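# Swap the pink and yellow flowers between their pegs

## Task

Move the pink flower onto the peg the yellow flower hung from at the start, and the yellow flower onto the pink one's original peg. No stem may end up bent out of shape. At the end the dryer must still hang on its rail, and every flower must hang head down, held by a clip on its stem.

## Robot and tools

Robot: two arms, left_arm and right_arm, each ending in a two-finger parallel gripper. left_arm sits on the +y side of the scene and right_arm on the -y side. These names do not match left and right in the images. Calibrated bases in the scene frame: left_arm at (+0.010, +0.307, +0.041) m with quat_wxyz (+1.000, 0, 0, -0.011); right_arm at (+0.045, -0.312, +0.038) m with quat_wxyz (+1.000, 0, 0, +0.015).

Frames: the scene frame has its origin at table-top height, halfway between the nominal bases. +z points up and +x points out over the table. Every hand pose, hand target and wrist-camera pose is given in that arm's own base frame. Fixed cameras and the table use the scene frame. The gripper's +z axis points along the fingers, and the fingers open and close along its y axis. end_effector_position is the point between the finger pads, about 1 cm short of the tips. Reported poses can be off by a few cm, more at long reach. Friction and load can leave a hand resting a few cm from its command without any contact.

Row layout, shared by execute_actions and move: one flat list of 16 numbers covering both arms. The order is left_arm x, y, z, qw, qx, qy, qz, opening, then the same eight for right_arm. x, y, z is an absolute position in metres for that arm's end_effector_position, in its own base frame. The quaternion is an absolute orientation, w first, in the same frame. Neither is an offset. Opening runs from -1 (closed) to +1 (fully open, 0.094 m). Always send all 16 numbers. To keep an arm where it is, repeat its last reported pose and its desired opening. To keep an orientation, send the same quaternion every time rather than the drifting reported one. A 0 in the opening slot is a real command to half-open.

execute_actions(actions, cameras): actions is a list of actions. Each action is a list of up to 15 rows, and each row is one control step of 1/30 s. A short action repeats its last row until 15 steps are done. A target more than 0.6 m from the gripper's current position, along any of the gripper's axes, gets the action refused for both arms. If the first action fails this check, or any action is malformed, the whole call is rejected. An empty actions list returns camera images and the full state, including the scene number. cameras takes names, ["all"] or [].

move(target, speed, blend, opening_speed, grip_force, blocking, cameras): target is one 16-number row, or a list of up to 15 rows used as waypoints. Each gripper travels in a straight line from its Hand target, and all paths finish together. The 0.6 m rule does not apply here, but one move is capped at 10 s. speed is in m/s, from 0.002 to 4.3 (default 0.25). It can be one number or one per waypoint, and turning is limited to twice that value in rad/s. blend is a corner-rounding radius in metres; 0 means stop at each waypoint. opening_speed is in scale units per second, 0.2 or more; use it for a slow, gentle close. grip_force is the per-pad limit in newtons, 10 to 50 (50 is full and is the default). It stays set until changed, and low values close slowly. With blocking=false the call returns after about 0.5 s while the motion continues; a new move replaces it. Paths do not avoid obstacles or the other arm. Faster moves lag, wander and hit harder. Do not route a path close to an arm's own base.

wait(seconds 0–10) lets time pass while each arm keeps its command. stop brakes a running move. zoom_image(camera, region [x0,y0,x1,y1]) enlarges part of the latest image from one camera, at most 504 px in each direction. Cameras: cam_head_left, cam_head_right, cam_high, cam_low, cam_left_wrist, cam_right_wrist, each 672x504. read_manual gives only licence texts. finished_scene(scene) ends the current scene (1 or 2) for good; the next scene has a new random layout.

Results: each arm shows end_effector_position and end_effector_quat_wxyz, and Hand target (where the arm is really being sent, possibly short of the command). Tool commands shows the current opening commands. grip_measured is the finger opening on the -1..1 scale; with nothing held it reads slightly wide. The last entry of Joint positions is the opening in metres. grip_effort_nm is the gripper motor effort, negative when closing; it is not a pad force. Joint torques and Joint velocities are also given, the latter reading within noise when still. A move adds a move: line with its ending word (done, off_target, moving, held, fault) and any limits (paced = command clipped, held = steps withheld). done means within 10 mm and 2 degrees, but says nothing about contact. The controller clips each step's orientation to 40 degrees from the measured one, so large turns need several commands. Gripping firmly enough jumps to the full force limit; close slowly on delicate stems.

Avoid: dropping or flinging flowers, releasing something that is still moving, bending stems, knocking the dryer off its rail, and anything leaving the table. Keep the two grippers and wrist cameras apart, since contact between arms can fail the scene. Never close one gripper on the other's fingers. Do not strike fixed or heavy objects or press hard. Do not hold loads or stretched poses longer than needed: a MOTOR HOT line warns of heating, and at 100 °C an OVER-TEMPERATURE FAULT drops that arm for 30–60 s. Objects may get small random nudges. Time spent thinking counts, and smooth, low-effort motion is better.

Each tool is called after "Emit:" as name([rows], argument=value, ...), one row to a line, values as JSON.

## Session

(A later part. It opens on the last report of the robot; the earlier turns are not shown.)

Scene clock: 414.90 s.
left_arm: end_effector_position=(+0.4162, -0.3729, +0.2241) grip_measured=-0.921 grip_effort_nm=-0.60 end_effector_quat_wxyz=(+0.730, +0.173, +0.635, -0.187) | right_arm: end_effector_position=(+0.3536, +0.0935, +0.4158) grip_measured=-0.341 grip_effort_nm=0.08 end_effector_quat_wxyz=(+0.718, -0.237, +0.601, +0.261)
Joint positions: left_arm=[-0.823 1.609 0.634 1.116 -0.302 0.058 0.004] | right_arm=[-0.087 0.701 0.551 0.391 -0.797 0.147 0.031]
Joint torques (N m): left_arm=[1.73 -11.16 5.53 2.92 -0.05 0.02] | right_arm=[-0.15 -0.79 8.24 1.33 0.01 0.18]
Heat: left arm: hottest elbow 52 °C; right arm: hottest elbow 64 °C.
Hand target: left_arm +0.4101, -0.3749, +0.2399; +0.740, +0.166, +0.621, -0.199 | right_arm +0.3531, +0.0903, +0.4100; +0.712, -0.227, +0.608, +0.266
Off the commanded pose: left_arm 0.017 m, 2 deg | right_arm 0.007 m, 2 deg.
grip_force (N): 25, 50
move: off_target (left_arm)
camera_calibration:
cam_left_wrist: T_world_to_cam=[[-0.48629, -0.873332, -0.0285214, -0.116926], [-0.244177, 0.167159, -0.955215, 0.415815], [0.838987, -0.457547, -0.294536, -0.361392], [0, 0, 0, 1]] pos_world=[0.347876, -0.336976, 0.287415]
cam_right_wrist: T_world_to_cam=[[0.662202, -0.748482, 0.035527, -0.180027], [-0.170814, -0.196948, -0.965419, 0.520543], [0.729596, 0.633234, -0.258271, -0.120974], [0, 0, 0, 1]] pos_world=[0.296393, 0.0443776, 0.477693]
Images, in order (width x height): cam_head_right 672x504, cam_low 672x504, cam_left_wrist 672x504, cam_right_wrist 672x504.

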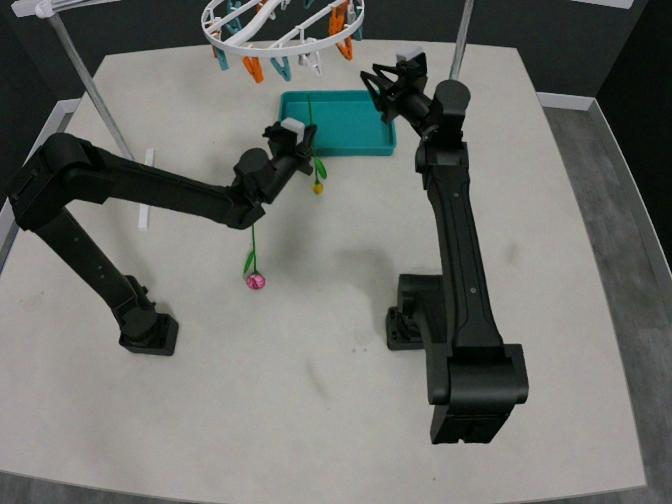

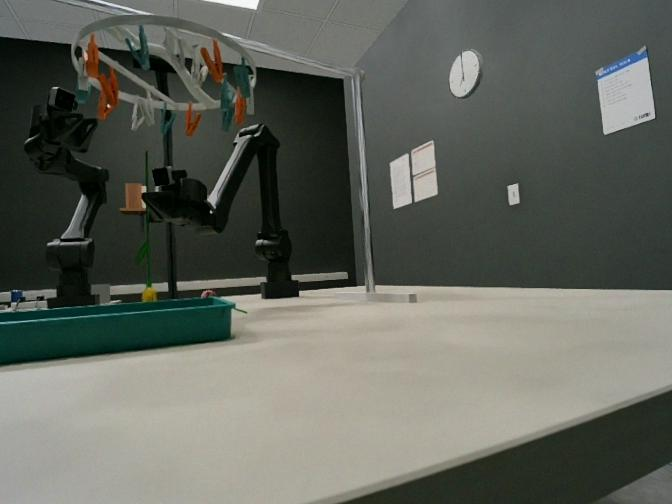

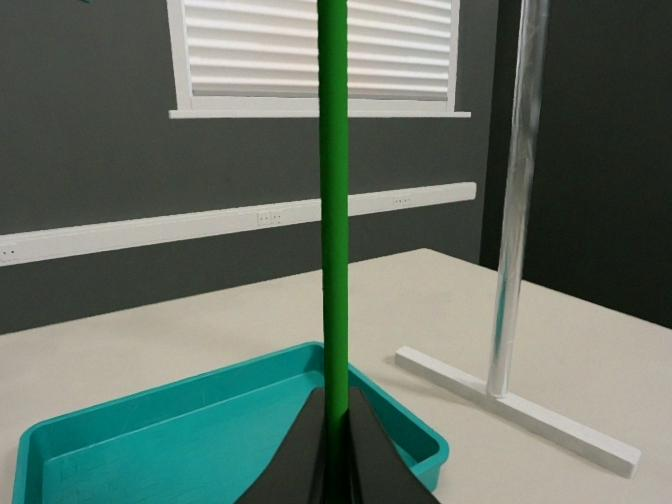

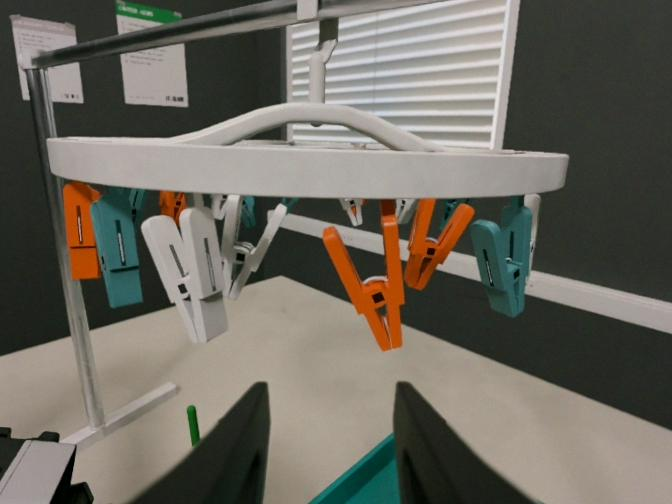

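Emit:
move([
  [0.39,-0.355,0.245,0.73994,0.16637,0.62089,-0.19827,-1, 0.25,0.09,0.31,0.68555,-0.28681,0.57525,0.34181,0.1],
  [0.355,-0.327,0.25,0.73994,0.16637,0.62089,-0.19827,-1, 0.252,0.175,0.205,0.68555,-0.28681,0.57525,0.34181,0.1],
], speed=0.25, blend=[0.03,0], grip_force=[25,25], cameras=["cam_right_wrist","cam_head_right","cam_head_left","cam_low","cam_left_wrist"])

Scene clock: 423.97 s.
left_arm: end_effector_position=(+0.3617, -0.3257, +0.2393) grip_measured=-0.921 grip_effort_nm=-0.60 end_effector_quat_wxyz=(+0.733, +0.169, +0.631, -0.190) | right_arm: end_effector_position=(+0.2479, +0.1282, +0.2489) grip_measured=+0.099 grip_effort_nm=0.07 end_effector_quat_wxyz=(+0.675, -0.276, +0.592, +0.343)
Joint positions: left_arm=[-0.848 1.411 0.451 1.116 -0.328 0.058 0.004] | right_arm=[-0.049 0.543 0.055 0.738 -0.94 0.238 0.052]
Joint torques (N m): left_arm=[1.67 -8.23 5.68 2.51 -0.05 0.08] | right_arm=[-0.44 2.9 9.57 1.31 0.03 0.14]
Heat: left arm: hottest elbow 51 °C; right arm: hottest elbow 61 °C.
Hand target: left_arm +0.3562, -0.3277, +0.2498; +0.740, +0.166, +0.621, -0.198 | right_arm +0.2509, +0.1258, +0.2596; +0.680, -0.275, +0.588, +0.341
Off the commanded pose: left_arm 0.013 m, 2 deg | right_arm 0.064 m, 3 deg.
grip_force (N): 25, 25
move: held (right_arm; a check stopped the path), off_target (left_arm; braked when a check withheld steps of right_arm); path passed 1 of 2 targets; limits=held
pose unreachable (right arm): on one or more control steps of this call, first in action 0 (counted from 0), this arm could not follow its commanded pose, so it was not sent that pose on those steps. It may still have moved: this result reports where it is.
cause: moving toward the commanded pose would bring two parts of the arm too close to each other (its shoulder (the part past joint 1) and its forearm (the part past joint 3), with joints 2 (shoulder) and 3 (elbow) between them, 27 mm apart when it was first held).
camera_calibration:
cam_left_wrist: T_world_to_cam=[[-0.485716, -0.873882, -0.0202578, -0.104257], [-0.237651, 0.154321, -0.959014, 0.403451], [0.841191, -0.460994, -0.282635, -0.294388], [0, 0, 0, 1]] pos_world=[0.292878, -0.289081, 0.301599]
cam_right_wrist: T_world_to_cam=[[0.793054, -0.608659, -0.0244994, -0.113607], [-0.188035, -0.206349, -0.960241, 0.352427], [0.579404, 0.766129, -0.278095, -0.0838681], [0, 0, 0, 1]] pos_world=[0.204959, 0.0678287, 0.312309]
Images, in order (width x height): cam_head_left 672x504, cam_head_right 672x504, cam_low 672x504, cam_left_wrist 672x504, cam_right_wrist 672x504.

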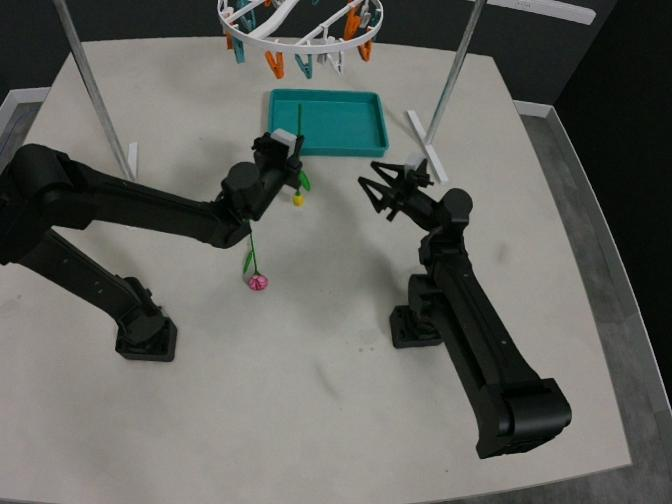

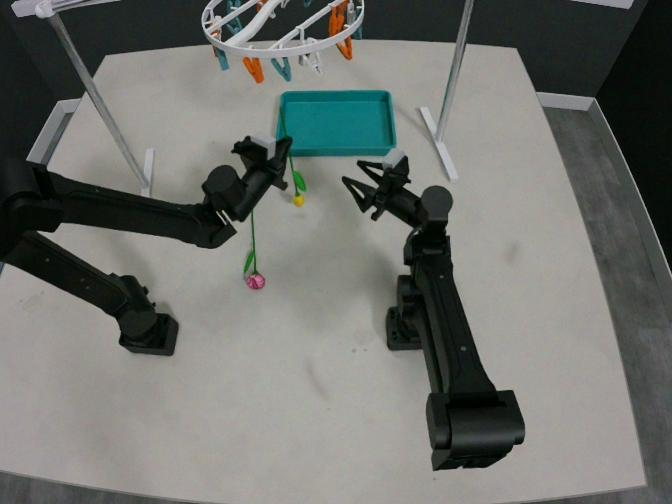

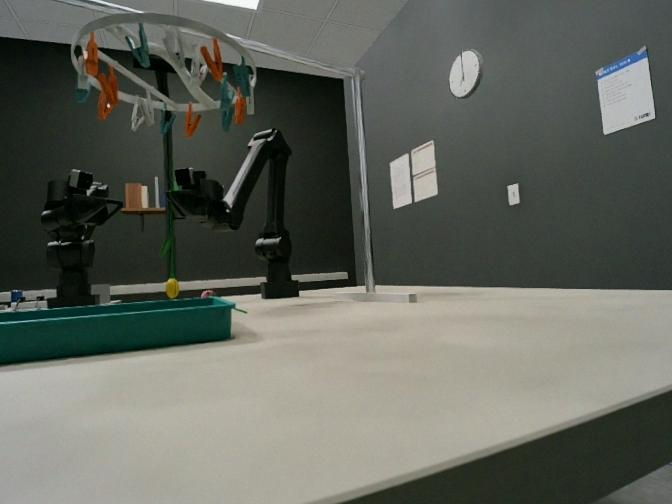

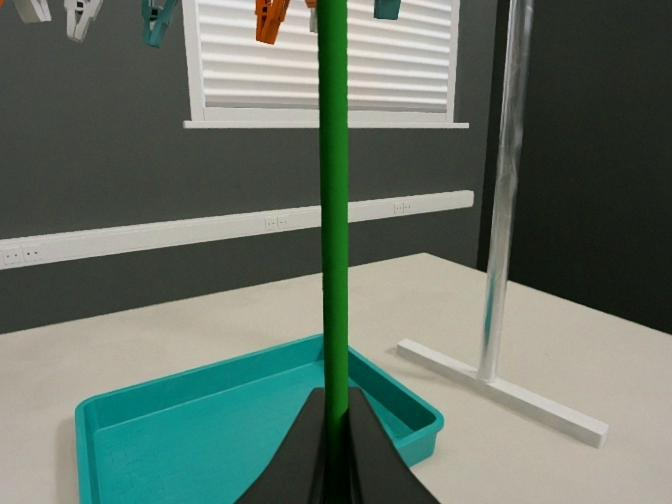

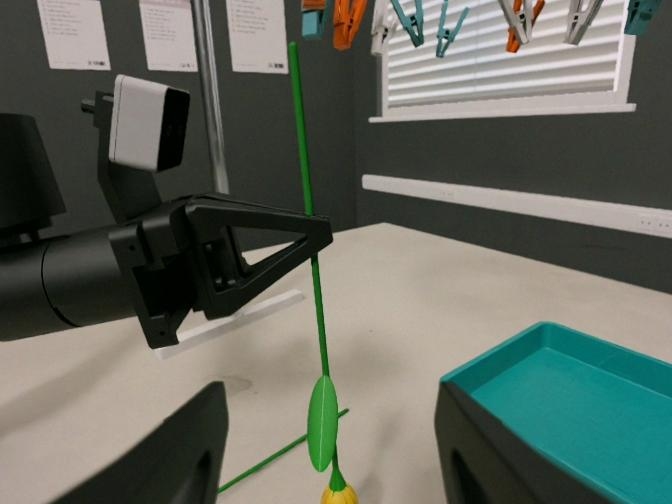

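Emit:
move([
  [0.355,-0.327,0.25,0.73994,0.16637,0.62089,-0.19827,-1, 0.29,0.11,0.24,0.56479,-0.43426,0.47392,0.51753,0.1],
  [0.355,-0.327,0.25,0.73994,0.16637,0.62089,-0.19827,-1, 0.325,0.15,0.205,0.56479,-0.43426,0.47392,0.51753,0.1],
], speed=0.2, blend=[0.03,0], cameras=["cam_right_wrist","cam_head_right"])

Scene clock: 440.17 s.
left_arm: end_effector_position=(+0.3612, -0.3256, +0.2403) grip_measured=-0.921 grip_effort_nm=-0.60 end_effector_quat_wxyz=(+0.734, +0.168, +0.630, -0.191) | right_arm: end_effector_position=(+0.3160, +0.1479, +0.2000) grip_measured=+0.099 grip_effort_nm=0.08 end_effector_quat_wxyz=(+0.542, -0.445, +0.534, +0.473)
Joint positions: left_arm=[-0.849 1.408 0.45 1.116 -0.329 0.058 0.004] | right_arm=[-0.081 1.507 0.357 1.567 -1.486 0.437 0.052]
Joint torques (N m): left_arm=[1.67 -8.29 5.45 2.5 -0.04 0.08] | right_arm=[1.44 -5.77 6.16 1.7 0.36 0.18]
Heat: left arm: hottest elbow 50 °C; right arm: hottest elbow 60 °C.
Hand target: left_arm +0.3552, -0.3269, +0.2498; +0.740, +0.166, +0.621, -0.198 | right_arm +0.3247, +0.1503, +0.2051; +0.544, -0.451, +0.527, +0.472
Off the commanded pose: left_arm 0.012 m, 2 deg | right_arm 0.010 m, 9 deg.
joint sent to its limit (right arm) — joint 4 (wrist pitch), upper limit. The joint targets are off in orientation, not in position.
grip_force (N): 25, 25
move: off_target (left_arm, right_arm)
camera_calibration:
cam_right_wrist: T_world_to_cam=[[0.988328, -0.151812, -0.0126469, -0.288427], [-0.0698257, -0.377662, -0.923307, 0.30293], [0.135393, 0.913414, -0.383854, -0.0122583], [0, 0, 0, 1]] pos_world=[0.307873, 0.0818152, 0.271344]
Images, in order (width x height): cam_head_right 672x504, cam_right_wrist 672x504.

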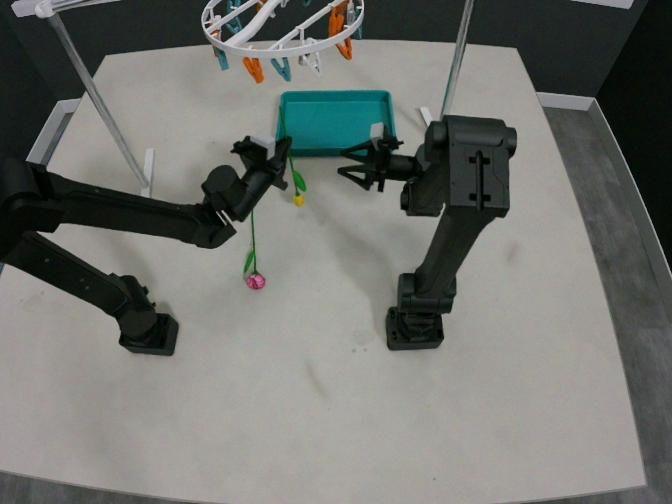

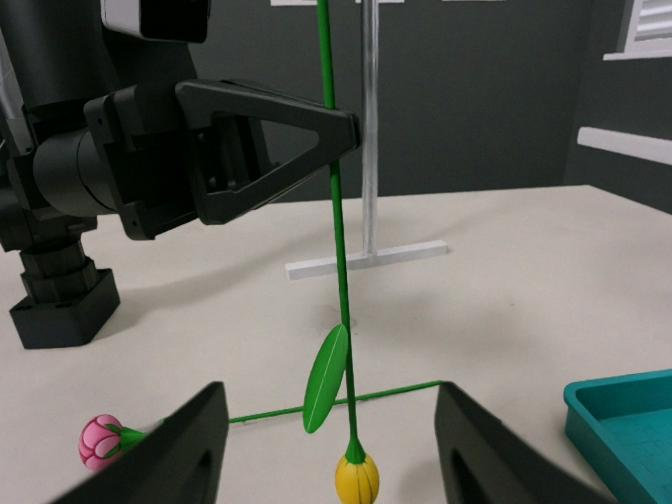

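Emit:
move(target=[0.4196,-0.2966,0.222,0.73994,0.16637,0.62089,-0.19827,-1, 0.36,0.204,0.178,0.64607,-0.34537,0.54212,0.41159,0.1], speed=0.12, cameras=["cam_right_wrist","cam_head_right"])

Emit:
zoom_image(camera="cam_right_wrist", region=[250, 250, 420, 400])

Scene clock: 467.23 s.
left_arm: end_effector_position=(+0.4059, -0.2916, +0.2036) grip_measured=-0.921 grip_effort_nm=-0.60 end_effector_quat_wxyz=(+0.724, +0.180, +0.639, -0.190) | right_arm: end_effector_position=(+0.3642, +0.2009, +0.1821) grip_measured=+0.099 grip_effort_nm=0.07 end_effector_quat_wxyz=(+0.640, -0.343, +0.552, +0.409)
Joint positions: left_arm=[-0.67 1.533 0.45 1.204 -0.137 0.034 0.004] | right_arm=[0.159 1.646 0.351 1.564 -0.948 0.234 0.052]
Joint torques (N m): left_arm=[3.25 -6.95 7.86 3.07 0.16 -0.08] | right_arm=[1.38 -7.18 2.59 2.29 0.22 -0.12]
Heat: left arm: hottest elbow 48 °C; right arm: hottest elbow 53 °C.
Hand target: left_arm +0.4186, -0.2957, +0.2220; +0.740, +0.166, +0.621, -0.198 | right_arm +0.3601, +0.2041, +0.1783; +0.641, -0.348, +0.549, +0.407
Off the commanded pose: left_arm 0.023 m, 3 deg | right_arm 0.007 m, 1 deg.
joint sent to its limit (right arm) — joint 4 (wrist pitch), upper limit. The joint targets still meet the commanded pose.
grip_force (N): 25, 25
move: off_target (left_arm)
camera_calibration:
cam_right_wrist: T_world_to_cam=[[0.904559, -0.426333, -0.00356767, -0.244226], [-0.117861, -0.242008, -0.963089, 0.30726], [0.409733, 0.871592, -0.269158, -0.186536], [0, 0, 0, 1]] pos_world=[0.333561, 0.132821, 0.24484]
Images, in order (width x height): cam_head_right 672x504, cam_right_wrist 672x504.

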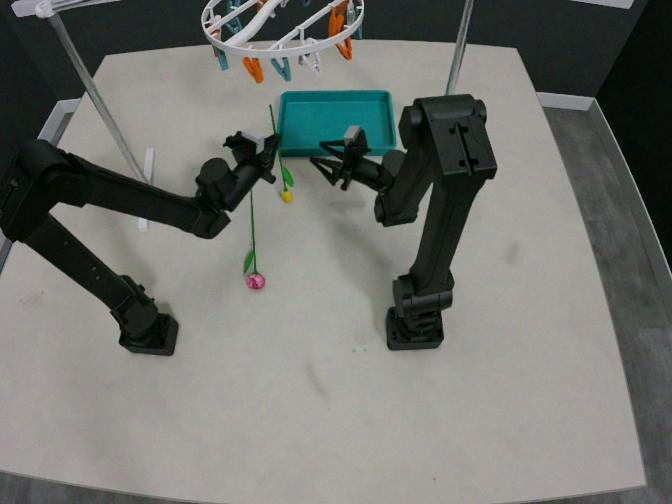

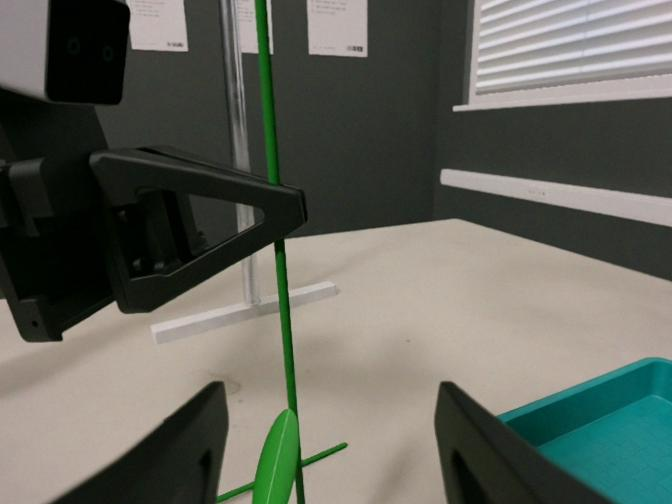

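Scaled by 2.965 from the camera's 672x504 image, which has a finer 960x720 frame.

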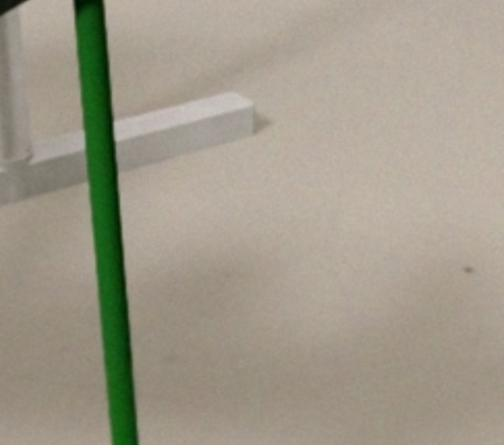

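Emit:
move(target=[0.4196,-0.2966,0.222,0.73994,0.16637,0.62089,-0.19827,-1, 0.361,0.26,0.156,0.64607,-0.34537,0.54212,0.41159,0.1], speed=0.1, cameras=["cam_right_wrist"])

Emit:
zoom_image(camera="cam_right_wrist", region=[270, 340, 410, 445])

Scene clock: 479.37 s.
left_arm: end_effector_position=(+0.4059, -0.2917, +0.2036) grip_measured=-0.921 grip_effort_nm=-0.60 end_effector_quat_wxyz=(+0.724, +0.180, +0.639, -0.190) | right_arm: end_effector_position=(+0.3559, +0.2544, +0.1522) grip_measured=+0.099 grip_effort_nm=0.07 end_effector_quat_wxyz=(+0.629, -0.342, +0.565, +0.411)
Joint positions: left_arm=[-0.67 1.533 0.45 1.204 -0.136 0.034 0.004] | right_arm=[0.339 1.744 0.361 1.565 -0.776 0.163 0.052]
Joint torques (N m): left_arm=[3.31 -6.95 7.86 3.07 0.15 -0.06] | right_arm=[1.32 -8.35 4.27 2.47 0.17 -0.12]
Heat: left arm: hottest elbow 49 °C; right arm: hottest elbow 51 °C.
Hand target: left_arm +0.4186, -0.2958, +0.2220; +0.740, +0.167, +0.621, -0.198 | right_arm +0.3608, +0.2600, +0.1564; +0.639, -0.350, +0.551, +0.407
Off the commanded pose: left_arm 0.023 m, 3 deg | right_arm 0.008 m, 3 deg.
joint sent to its limit (right arm) — joint 4 (wrist pitch), upper limit. The joint targets still meet the commanded pose.
grip_force (N): 25, 25
move: off_target (left_arm, right_arm)
camera_calibration:
cam_right_wrist: T_world_to_cam=[[0.905152, -0.424353, -0.0249918, -0.211487], [-0.146631, -0.256503, -0.955356, 0.303214], [0.398997, 0.868407, -0.294398, -0.229266], [0, 0, 0, 1]] pos_world=[0.327365, 0.187126, 0.216896]
Images, in order (width x height): cam_right_wrist 672x504.

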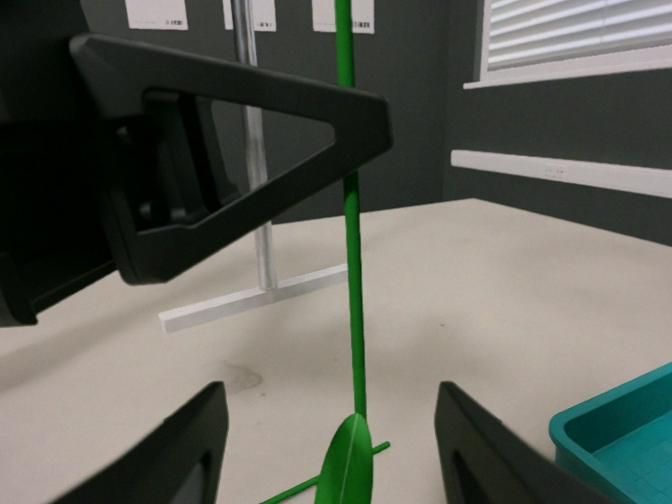

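Scaled by 3.600 from the camera's 672x504 image, which has a finer 960x720 frame.

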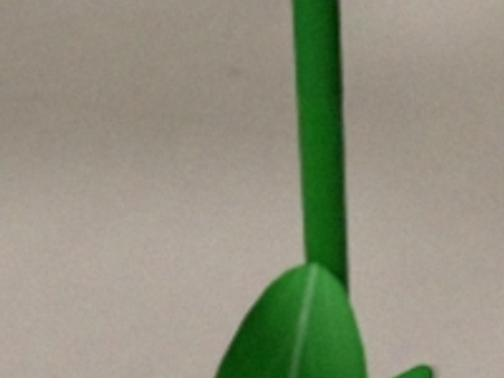

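Emit:
move(target=[0.4196,-0.2966,0.222,0.73994,0.16637,0.62089,-0.19827,-1, 0.3875,0.300,0.158,0.64607,-0.34537,0.54212,0.41159,0.1], speed=0.07, cameras=["cam_right_wrist"])

Emit:
zoom_image(camera="cam_right_wrist", region=[270, 340, 410, 445])

Scene clock: 484.83 s.
left_arm: end_effector_position=(+0.4059, -0.2917, +0.2036) grip_measured=-0.921 grip_effort_nm=-0.60 end_effector_quat_wxyz=(+0.724, +0.180, +0.639, -0.190) | right_arm: end_effector_position=(+0.3813, +0.2926, +0.1588) grip_measured=+0.099 grip_effort_nm=0.08 end_effector_quat_wxyz=(+0.643, -0.339, +0.547, +0.414)
Joint positions: left_arm=[-0.67 1.533 0.45 1.204 -0.136 0.034 0.004] | right_arm=[0.422 1.801 0.469 1.557 -0.692 0.162 0.052]
Joint torques (N m): left_arm=[3.25 -6.89 7.86 3.07 0.15 -0.06] | right_arm=[1.38 -9.82 4.88 1.46 0.17 -0.11]
Heat: left arm: hottest elbow 49 °C; right arm: hottest elbow 50 °C.
Hand target: left_arm +0.4186, -0.2958, +0.2220; +0.740, +0.167, +0.621, -0.198 | right_arm +0.3872, +0.2998, +0.1580; +0.646, -0.345, +0.542, +0.412
Off the commanded pose: left_arm 0.023 m, 3 deg | right_arm 0.010 m, 1 deg.
grip_force (N): 25, 25
move: off_target (left_arm)
camera_calibration:
cam_right_wrist: T_world_to_cam=[[0.906193, -0.422805, -0.00706575, -0.221787], [-0.113258, -0.226578, -0.967386, 0.303379], [0.407415, 0.877438, -0.253209, -0.283049], [0, 0, 0, 1]] pos_world=[0.35066, 0.223324, 0.220247]
Images, in order (width x height): cam_right_wrist 672x504.

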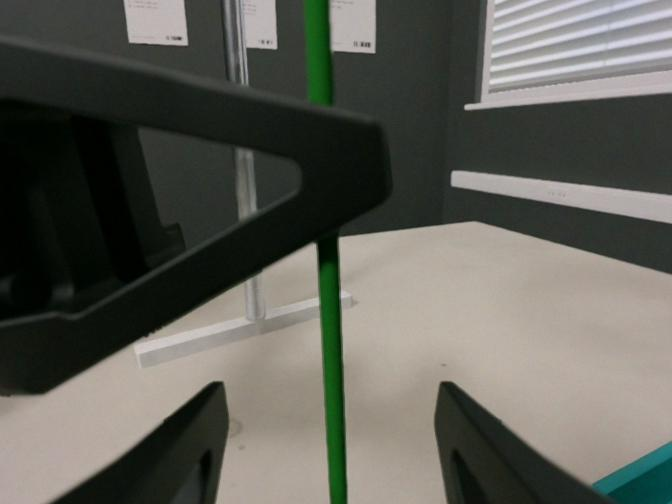

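Scaled by 3.600 from the camera's 672x504 image, which has a finer 960x720 frame.

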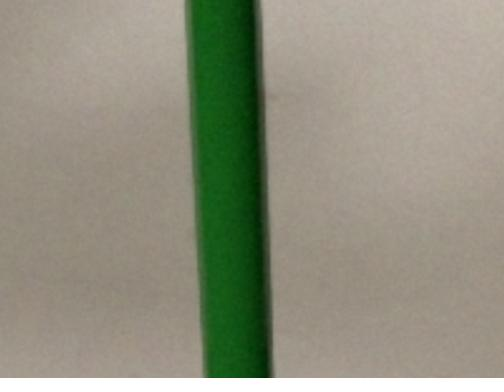

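Emit:
move([
  [0.4196,-0.2966,0.222,0.73994,0.16637,0.62089,-0.19827,-1, 0.3875,0.300,0.158,0.64607,-0.34537,0.54212,0.41159,-1],
  [0.4196,-0.2966,0.222,0.73994,0.16637,0.62089,-0.19827,-0.45, 0.3875,0.300,0.158,0.64607,-0.34537,0.54212,0.41159,-1],
], speed=0.07, grip_force=[25,25], cameras=["cam_right_wrist","cam_left_wrist"])

Scene clock: 499.00 s.
left_arm: end_effector_position=(+0.4067, -0.2923, +0.2053) grip_measured=-0.453 grip_effort_nm=0.06 end_effector_quat_wxyz=(+0.725, +0.179, +0.637, -0.191) | right_arm: end_effector_position=(+0.3813, +0.2928, +0.1580) grip_measured=-0.914 grip_effort_nm=-0.57 end_effector_quat_wxyz=(+0.643, -0.340, +0.547, +0.414)
Joint positions: left_arm=[-0.67 1.534 0.454 1.206 -0.136 0.033 0.026] | right_arm=[0.423 1.802 0.469 1.555 -0.692 0.16 0.004]
Joint torques (N m): left_arm=[3.25 -6.89 7.68 3 0.15 -0.06] | right_arm=[1.32 -9.82 4.94 1.46 0.16 -0.1]
Heat: left arm: hottest elbow 50 °C; right arm: hottest elbow 48 °C.
Hand target: left_arm +0.4188, -0.2960, +0.2221; +0.740, +0.167, +0.621, -0.198 | right_arm +0.3872, +0.2998, +0.1580; +0.646, -0.345, +0.542, +0.412
Off the commanded pose: left_arm 0.022 m, 3 deg | right_arm 0.009 m, 1 deg.
grip_force (N): 25, 25
move: off_target (left_arm); target 2's new opening was sent with left_arm's hand 0.023 m and 3 deg from that target
camera_calibration:
cam_left_wrist: T_world_to_cam=[[-0.499392, -0.865887, -0.0291181, -0.0441541], [-0.250301, 0.176371, -0.951968, 0.386588], [0.829432, -0.468117, -0.304811, -0.31921], [0, 0, 0, 1]] pos_world=[0.339476, -0.255843, 0.269435]
cam_right_wrist: T_world_to_cam=[[0.906031, -0.423163, -0.00645355, -0.22162], [-0.113487, -0.228239, -0.966968, 0.303249], [0.407712, 0.876835, -0.254815, -0.283168], [0, 0, 0, 1]] pos_world=[0.35066, 0.223724, 0.219647]
Images, in order (width x height): cam_left_wrist 672x504, cam_right_wrist 672x504.

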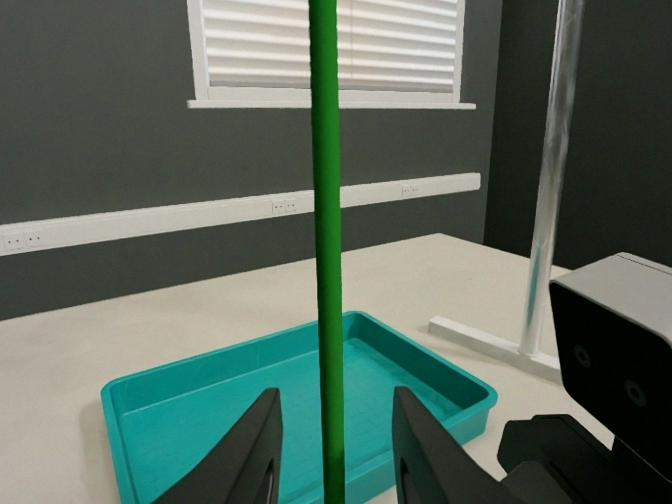

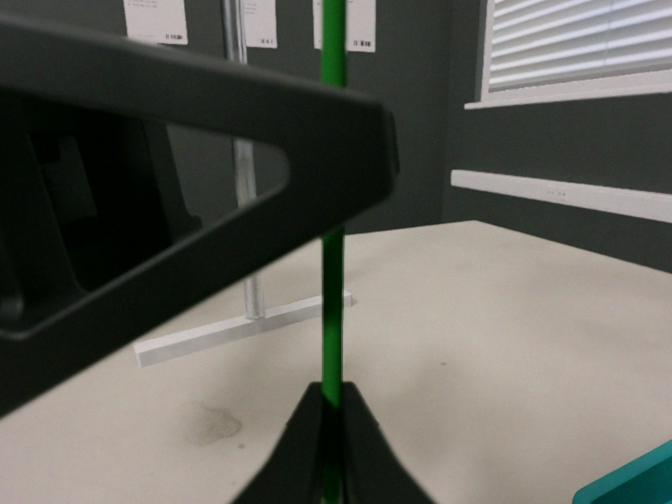

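Emit:
move([
  [0.3156,-0.2376,0.235,0.73994,0.16637,0.62089,-0.19827,-0.45, 0.3875,0.300,0.158,0.64607,-0.34537,0.54212,0.41159,-1],
  [0.29,-0.10,0.34,0.73994,0.16637,0.62089,-0.19827,-0.45, 0.3875,0.300,0.158,0.64607,-0.34537,0.54212,0.41159,-1],
  [0.36,-0.035,0.42,0.6601,0.3321,0.5345,-0.4101,-0.1, 0.40,0.32,0.15,0.64607,-0.34537,0.54212,0.41159,-1],
  [0.43,-0.08,0.425,0.6601,0.3321,0.5345,-0.4101,-0.1, 0.41,0.34,0.15,0.68,-0.2854,0.5706,0.3414,-1],
], speed=[0.12,0.3,0.3,0.15], blend=[0.02,0.05,0.04,0], grip_force=[50,25], cameras=["cam_left_wrist","cam_right_wrist","cam_head_left","cam_head_right","cam_low","cam_high"])

Scene clock: 513.07 s.
left_arm: end_effector_position=(+0.4254, -0.0760, +0.3986) grip_measured=-0.102 grip_effort_nm=0.06 end_effector_quat_wxyz=(+0.648, +0.313, +0.552, -0.422) | right_arm: end_effector_position=(+0.4067, +0.3311, +0.1544) grip_measured=-0.914 grip_effort_nm=-0.57 end_effector_quat_wxyz=(+0.688, -0.279, +0.573, +0.347)
Joint positions: left_arm=[0.216 1.246 0.722 1.178 1.246 -0.689 0.042] | right_arm=[0.573 1.845 0.534 1.51 -0.342 0.081 0.004]
Joint torques (N m): left_arm=[1.73 -7.18 11.06 0.72 -0.43 0.17] | right_arm=[1.49 -11.22 4.77 1.07 0.13 -0.13]
Heat: left arm: hottest elbow 51 °C; right arm: hottest elbow 46 °C.
Hand target: left_arm +0.4284, -0.0798, +0.4246; +0.660, +0.332, +0.534, -0.411 | right_arm +0.4097, +0.3398, +0.1501; +0.685, -0.287, +0.574, +0.344
Off the commanded pose: left_arm 0.027 m, 4 deg | right_arm 0.010 m, 1 deg.
grip_force (N): 50, 25
move: off_target (left_arm); blend cut to 0 m at target 3; target 3's new opening was sent with left_arm's hand 0.020 m and 4 deg from that target
camera_calibration:
cam_left_wrist: T_world_to_cam=[[-0.889084, -0.455258, 0.0476371, 0.324461], [-0.149041, 0.189514, -0.970501, 0.502483], [0.4328, -0.869957, -0.236346, -0.0636011], [0, 0, 0, 1]] pos_world=[0.39089, -0.00284418, 0.457172]
cam_right_wrist: T_world_to_cam=[[0.799961, -0.600041, -0.00364191, -0.127173], [-0.146139, -0.188935, -0.971055, 0.312242], [0.581984, 0.777338, -0.23883, -0.36838], [0, 0, 0, 1]] pos_world=[0.361755, 0.26904, 0.214761]

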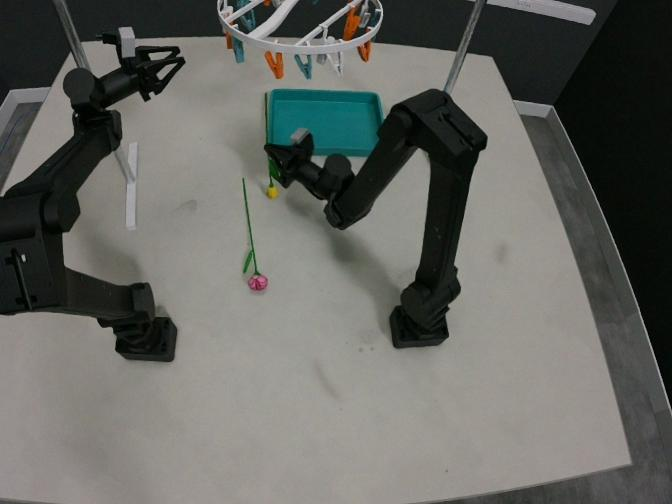

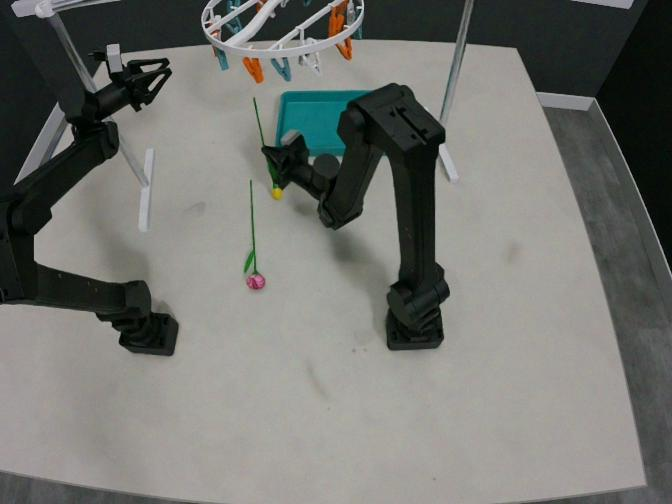

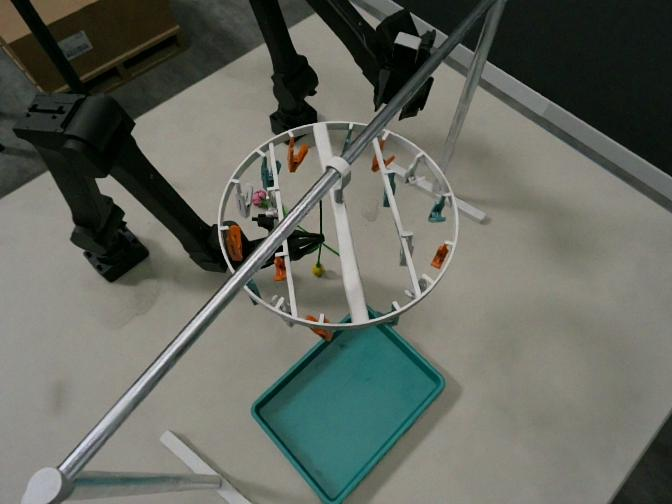

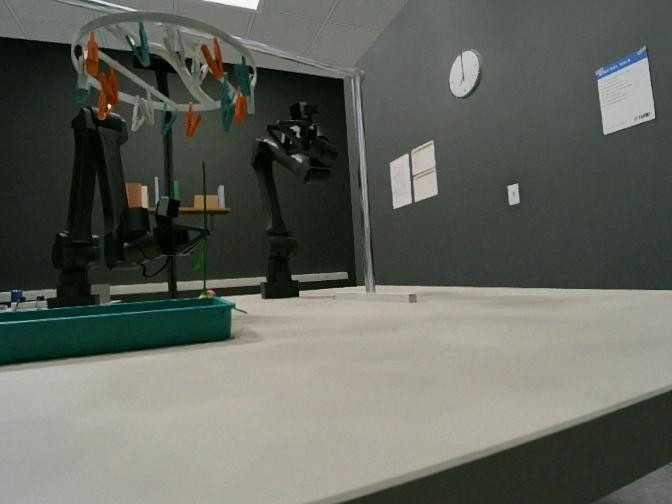

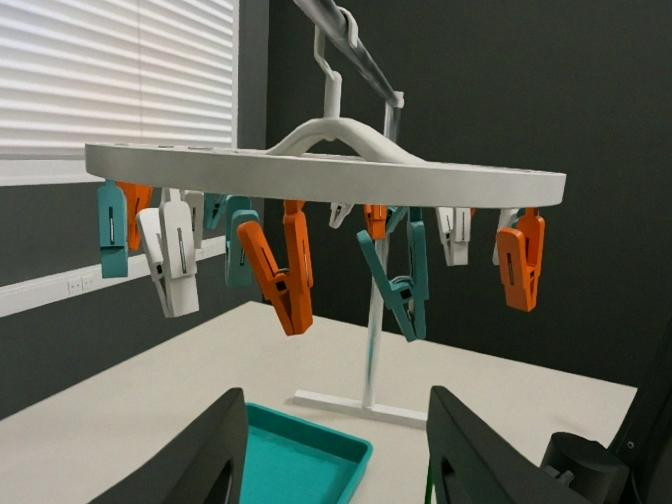

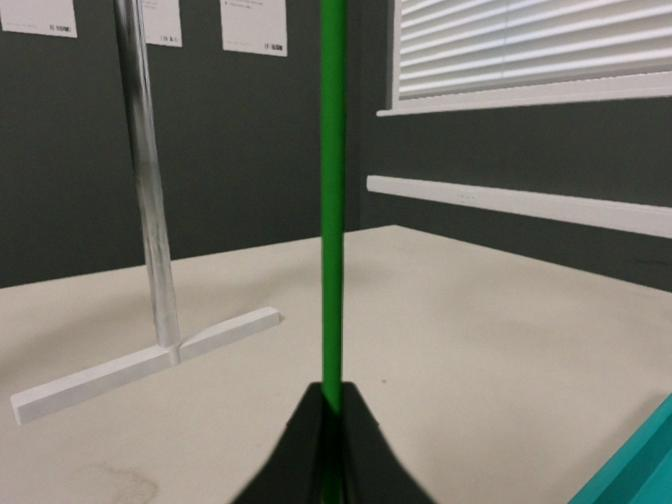

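Emit:
zoom_image(camera="cam_left_wrist", region=[220, 180, 460, 360])

Emit:
zoom_image(camera="cam_high", region=[210, 100, 470, 340])

Scaled by 2.100 from the camera's 672x504 image, which has a finer 960x720 frame.

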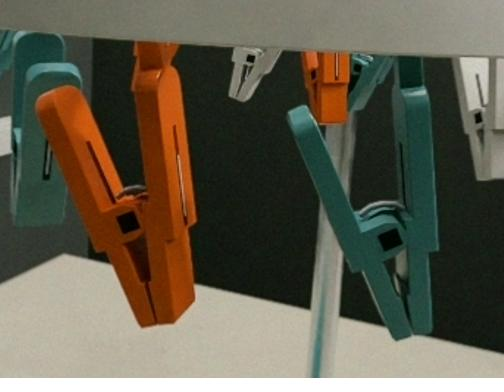

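Scaled by 1.938 from the camera's 672x504 image, which has a finer 960x720 frame.

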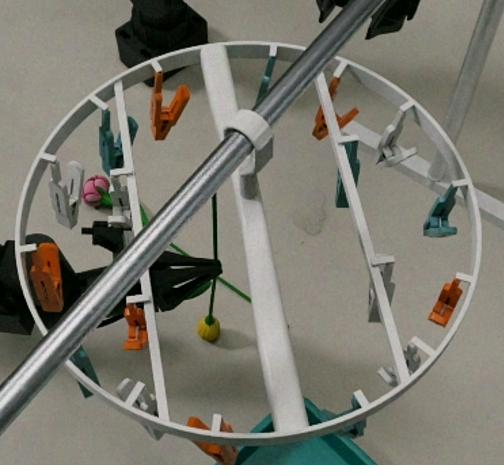

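Emit:
move(target=[0.4252,-0.159,0.438,0.67303,0.31466,0.54501,-0.38858,-0.05, 0.432,0.372,0.155,0.73059,-0.19329,0.61304,0.23035,-1], speed=0.12, cameras=["cam_left_wrist","cam_right_wrist","cam_head_left","cam_head_right","cam_low"])

Emit:
zoom_image(camera="cam_head_right", region=[190, 0, 320, 210])

Emit:
zoom_image(camera="cam_low", region=[170, 50, 290, 300])

Emit:
zoom_image(camera="cam_left_wrist", region=[200, 220, 480, 430])

Scene clock: 537.13 s.
left_arm: end_effector_position=(+0.4261, -0.1545, +0.4110) grip_measured=-0.052 grip_effort_nm=0.06 end_effector_quat_wxyz=(+0.659, +0.301, +0.564, -0.397) | right_arm: end_effector_position=(+0.4274, +0.3609, +0.1564) grip_measured=-0.914 grip_effort_nm=-0.57 end_effector_quat_wxyz=(+0.729, -0.187, +0.616, +0.233)
Joint positions: left_arm=[-0.021 1.112 0.722 0.727 0.984 -0.335 0.045] | right_arm=[0.745 1.853 0.612 1.417 0.14 -0.01 0.004]
Joint torques (N m): left_arm=[1.79 -6.83 11.06 1.2 -0.24 0.19] | right_arm=[1.38 -11.93 6 1.57 0.08 -0.12]
Heat: left arm: hottest elbow 52 °C; right arm: hottest elbow 45 °C.
Hand target: left_arm +0.4240, -0.1587, +0.4377; +0.673, +0.314, +0.545, -0.389 | right_arm +0.4317, +0.3717, +0.1550; +0.731, -0.193, +0.613, +0.230
Off the commanded pose: left_arm 0.027 m, 3 deg | right_arm 0.012 m, 1 deg.
grip_force (N): 50, 25
move: off_target (left_arm, right_arm)
camera_calibration:
cam_left_wrist: T_world_to_cam=[[-0.858465, -0.511444, 0.0382364, 0.271006], [-0.158672, 0.193957, -0.968093, 0.533281], [0.487709, -0.837141, -0.247657, -0.143012], [0, 0, 0, 1]] pos_world=[0.387015, -0.0845506, 0.470485]
cam_right_wrist: T_world_to_cam=[[0.573059, -0.819501, -0.00459145, 0.0504685], [-0.209504, -0.14108, -0.967577, 0.332101], [0.792283, 0.55544, -0.252536, -0.410692], [0, 0, 0, 1]] pos_world=[0.36604, 0.316327, 0.21785]
Images, in order (width x height): cam_head_left 672x504, cam_head_right 672x504, cam_low 672x504, cam_left_wrist 672x504, cam_right_wrist 672x504.

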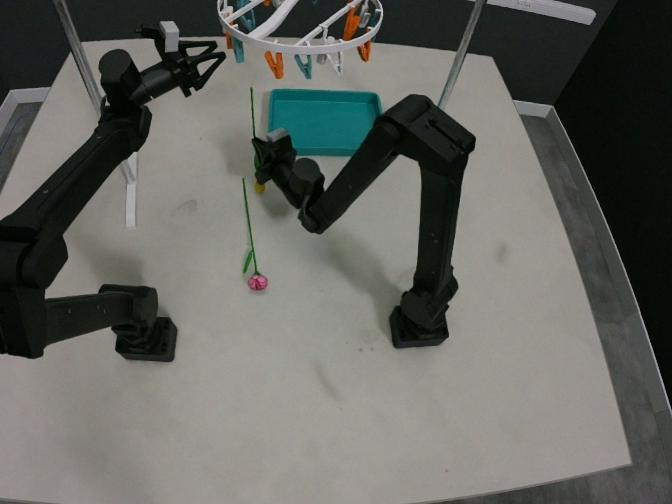

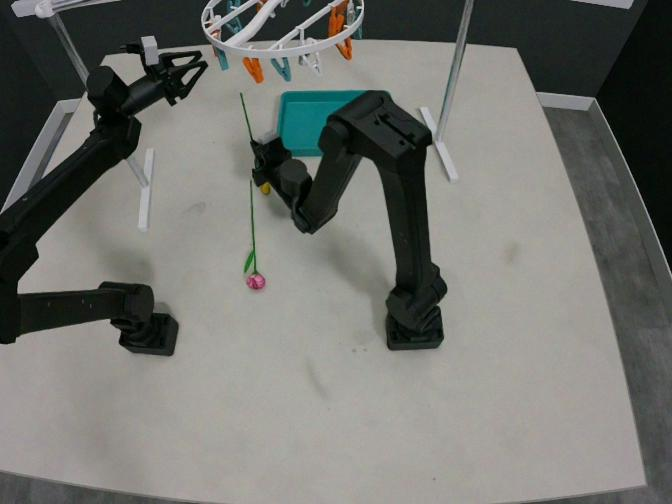

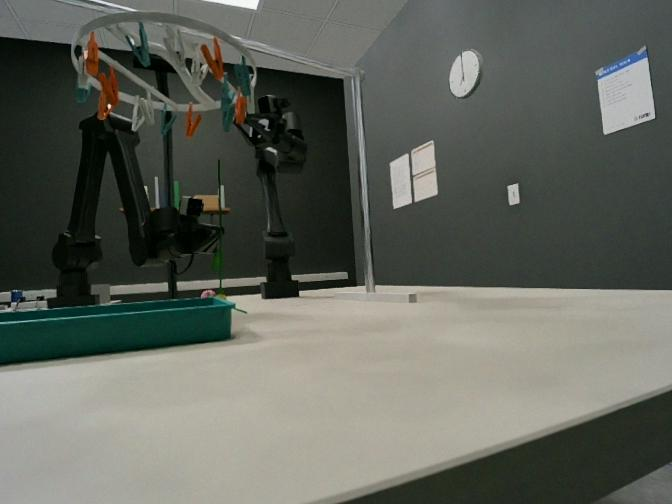

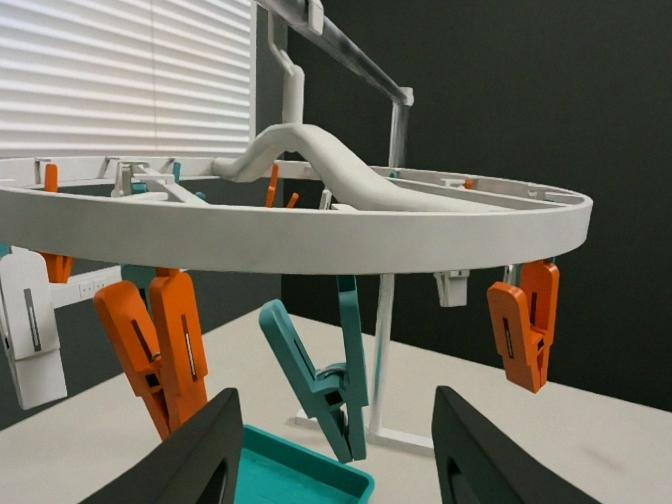

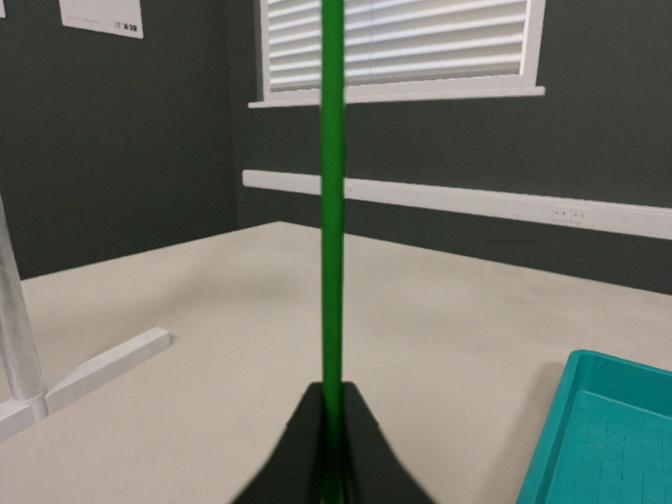

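Scaled by 2.400 from the camera's 672x504 image, which has a finer 960x720 frame.

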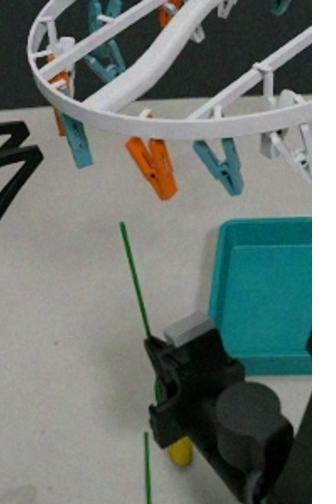

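Scaled by 2.016 from the camera's 672x504 image, which has a finer 960x720 frame.

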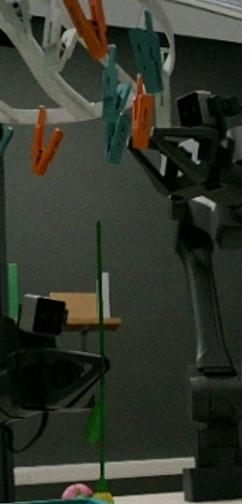

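Scaled by 1.800 from the camera's 672x504 image, which has a finer 960x720 frame.

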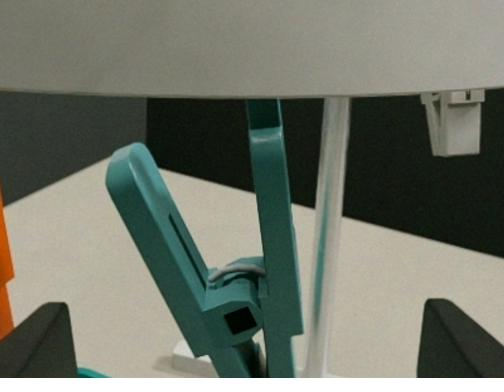

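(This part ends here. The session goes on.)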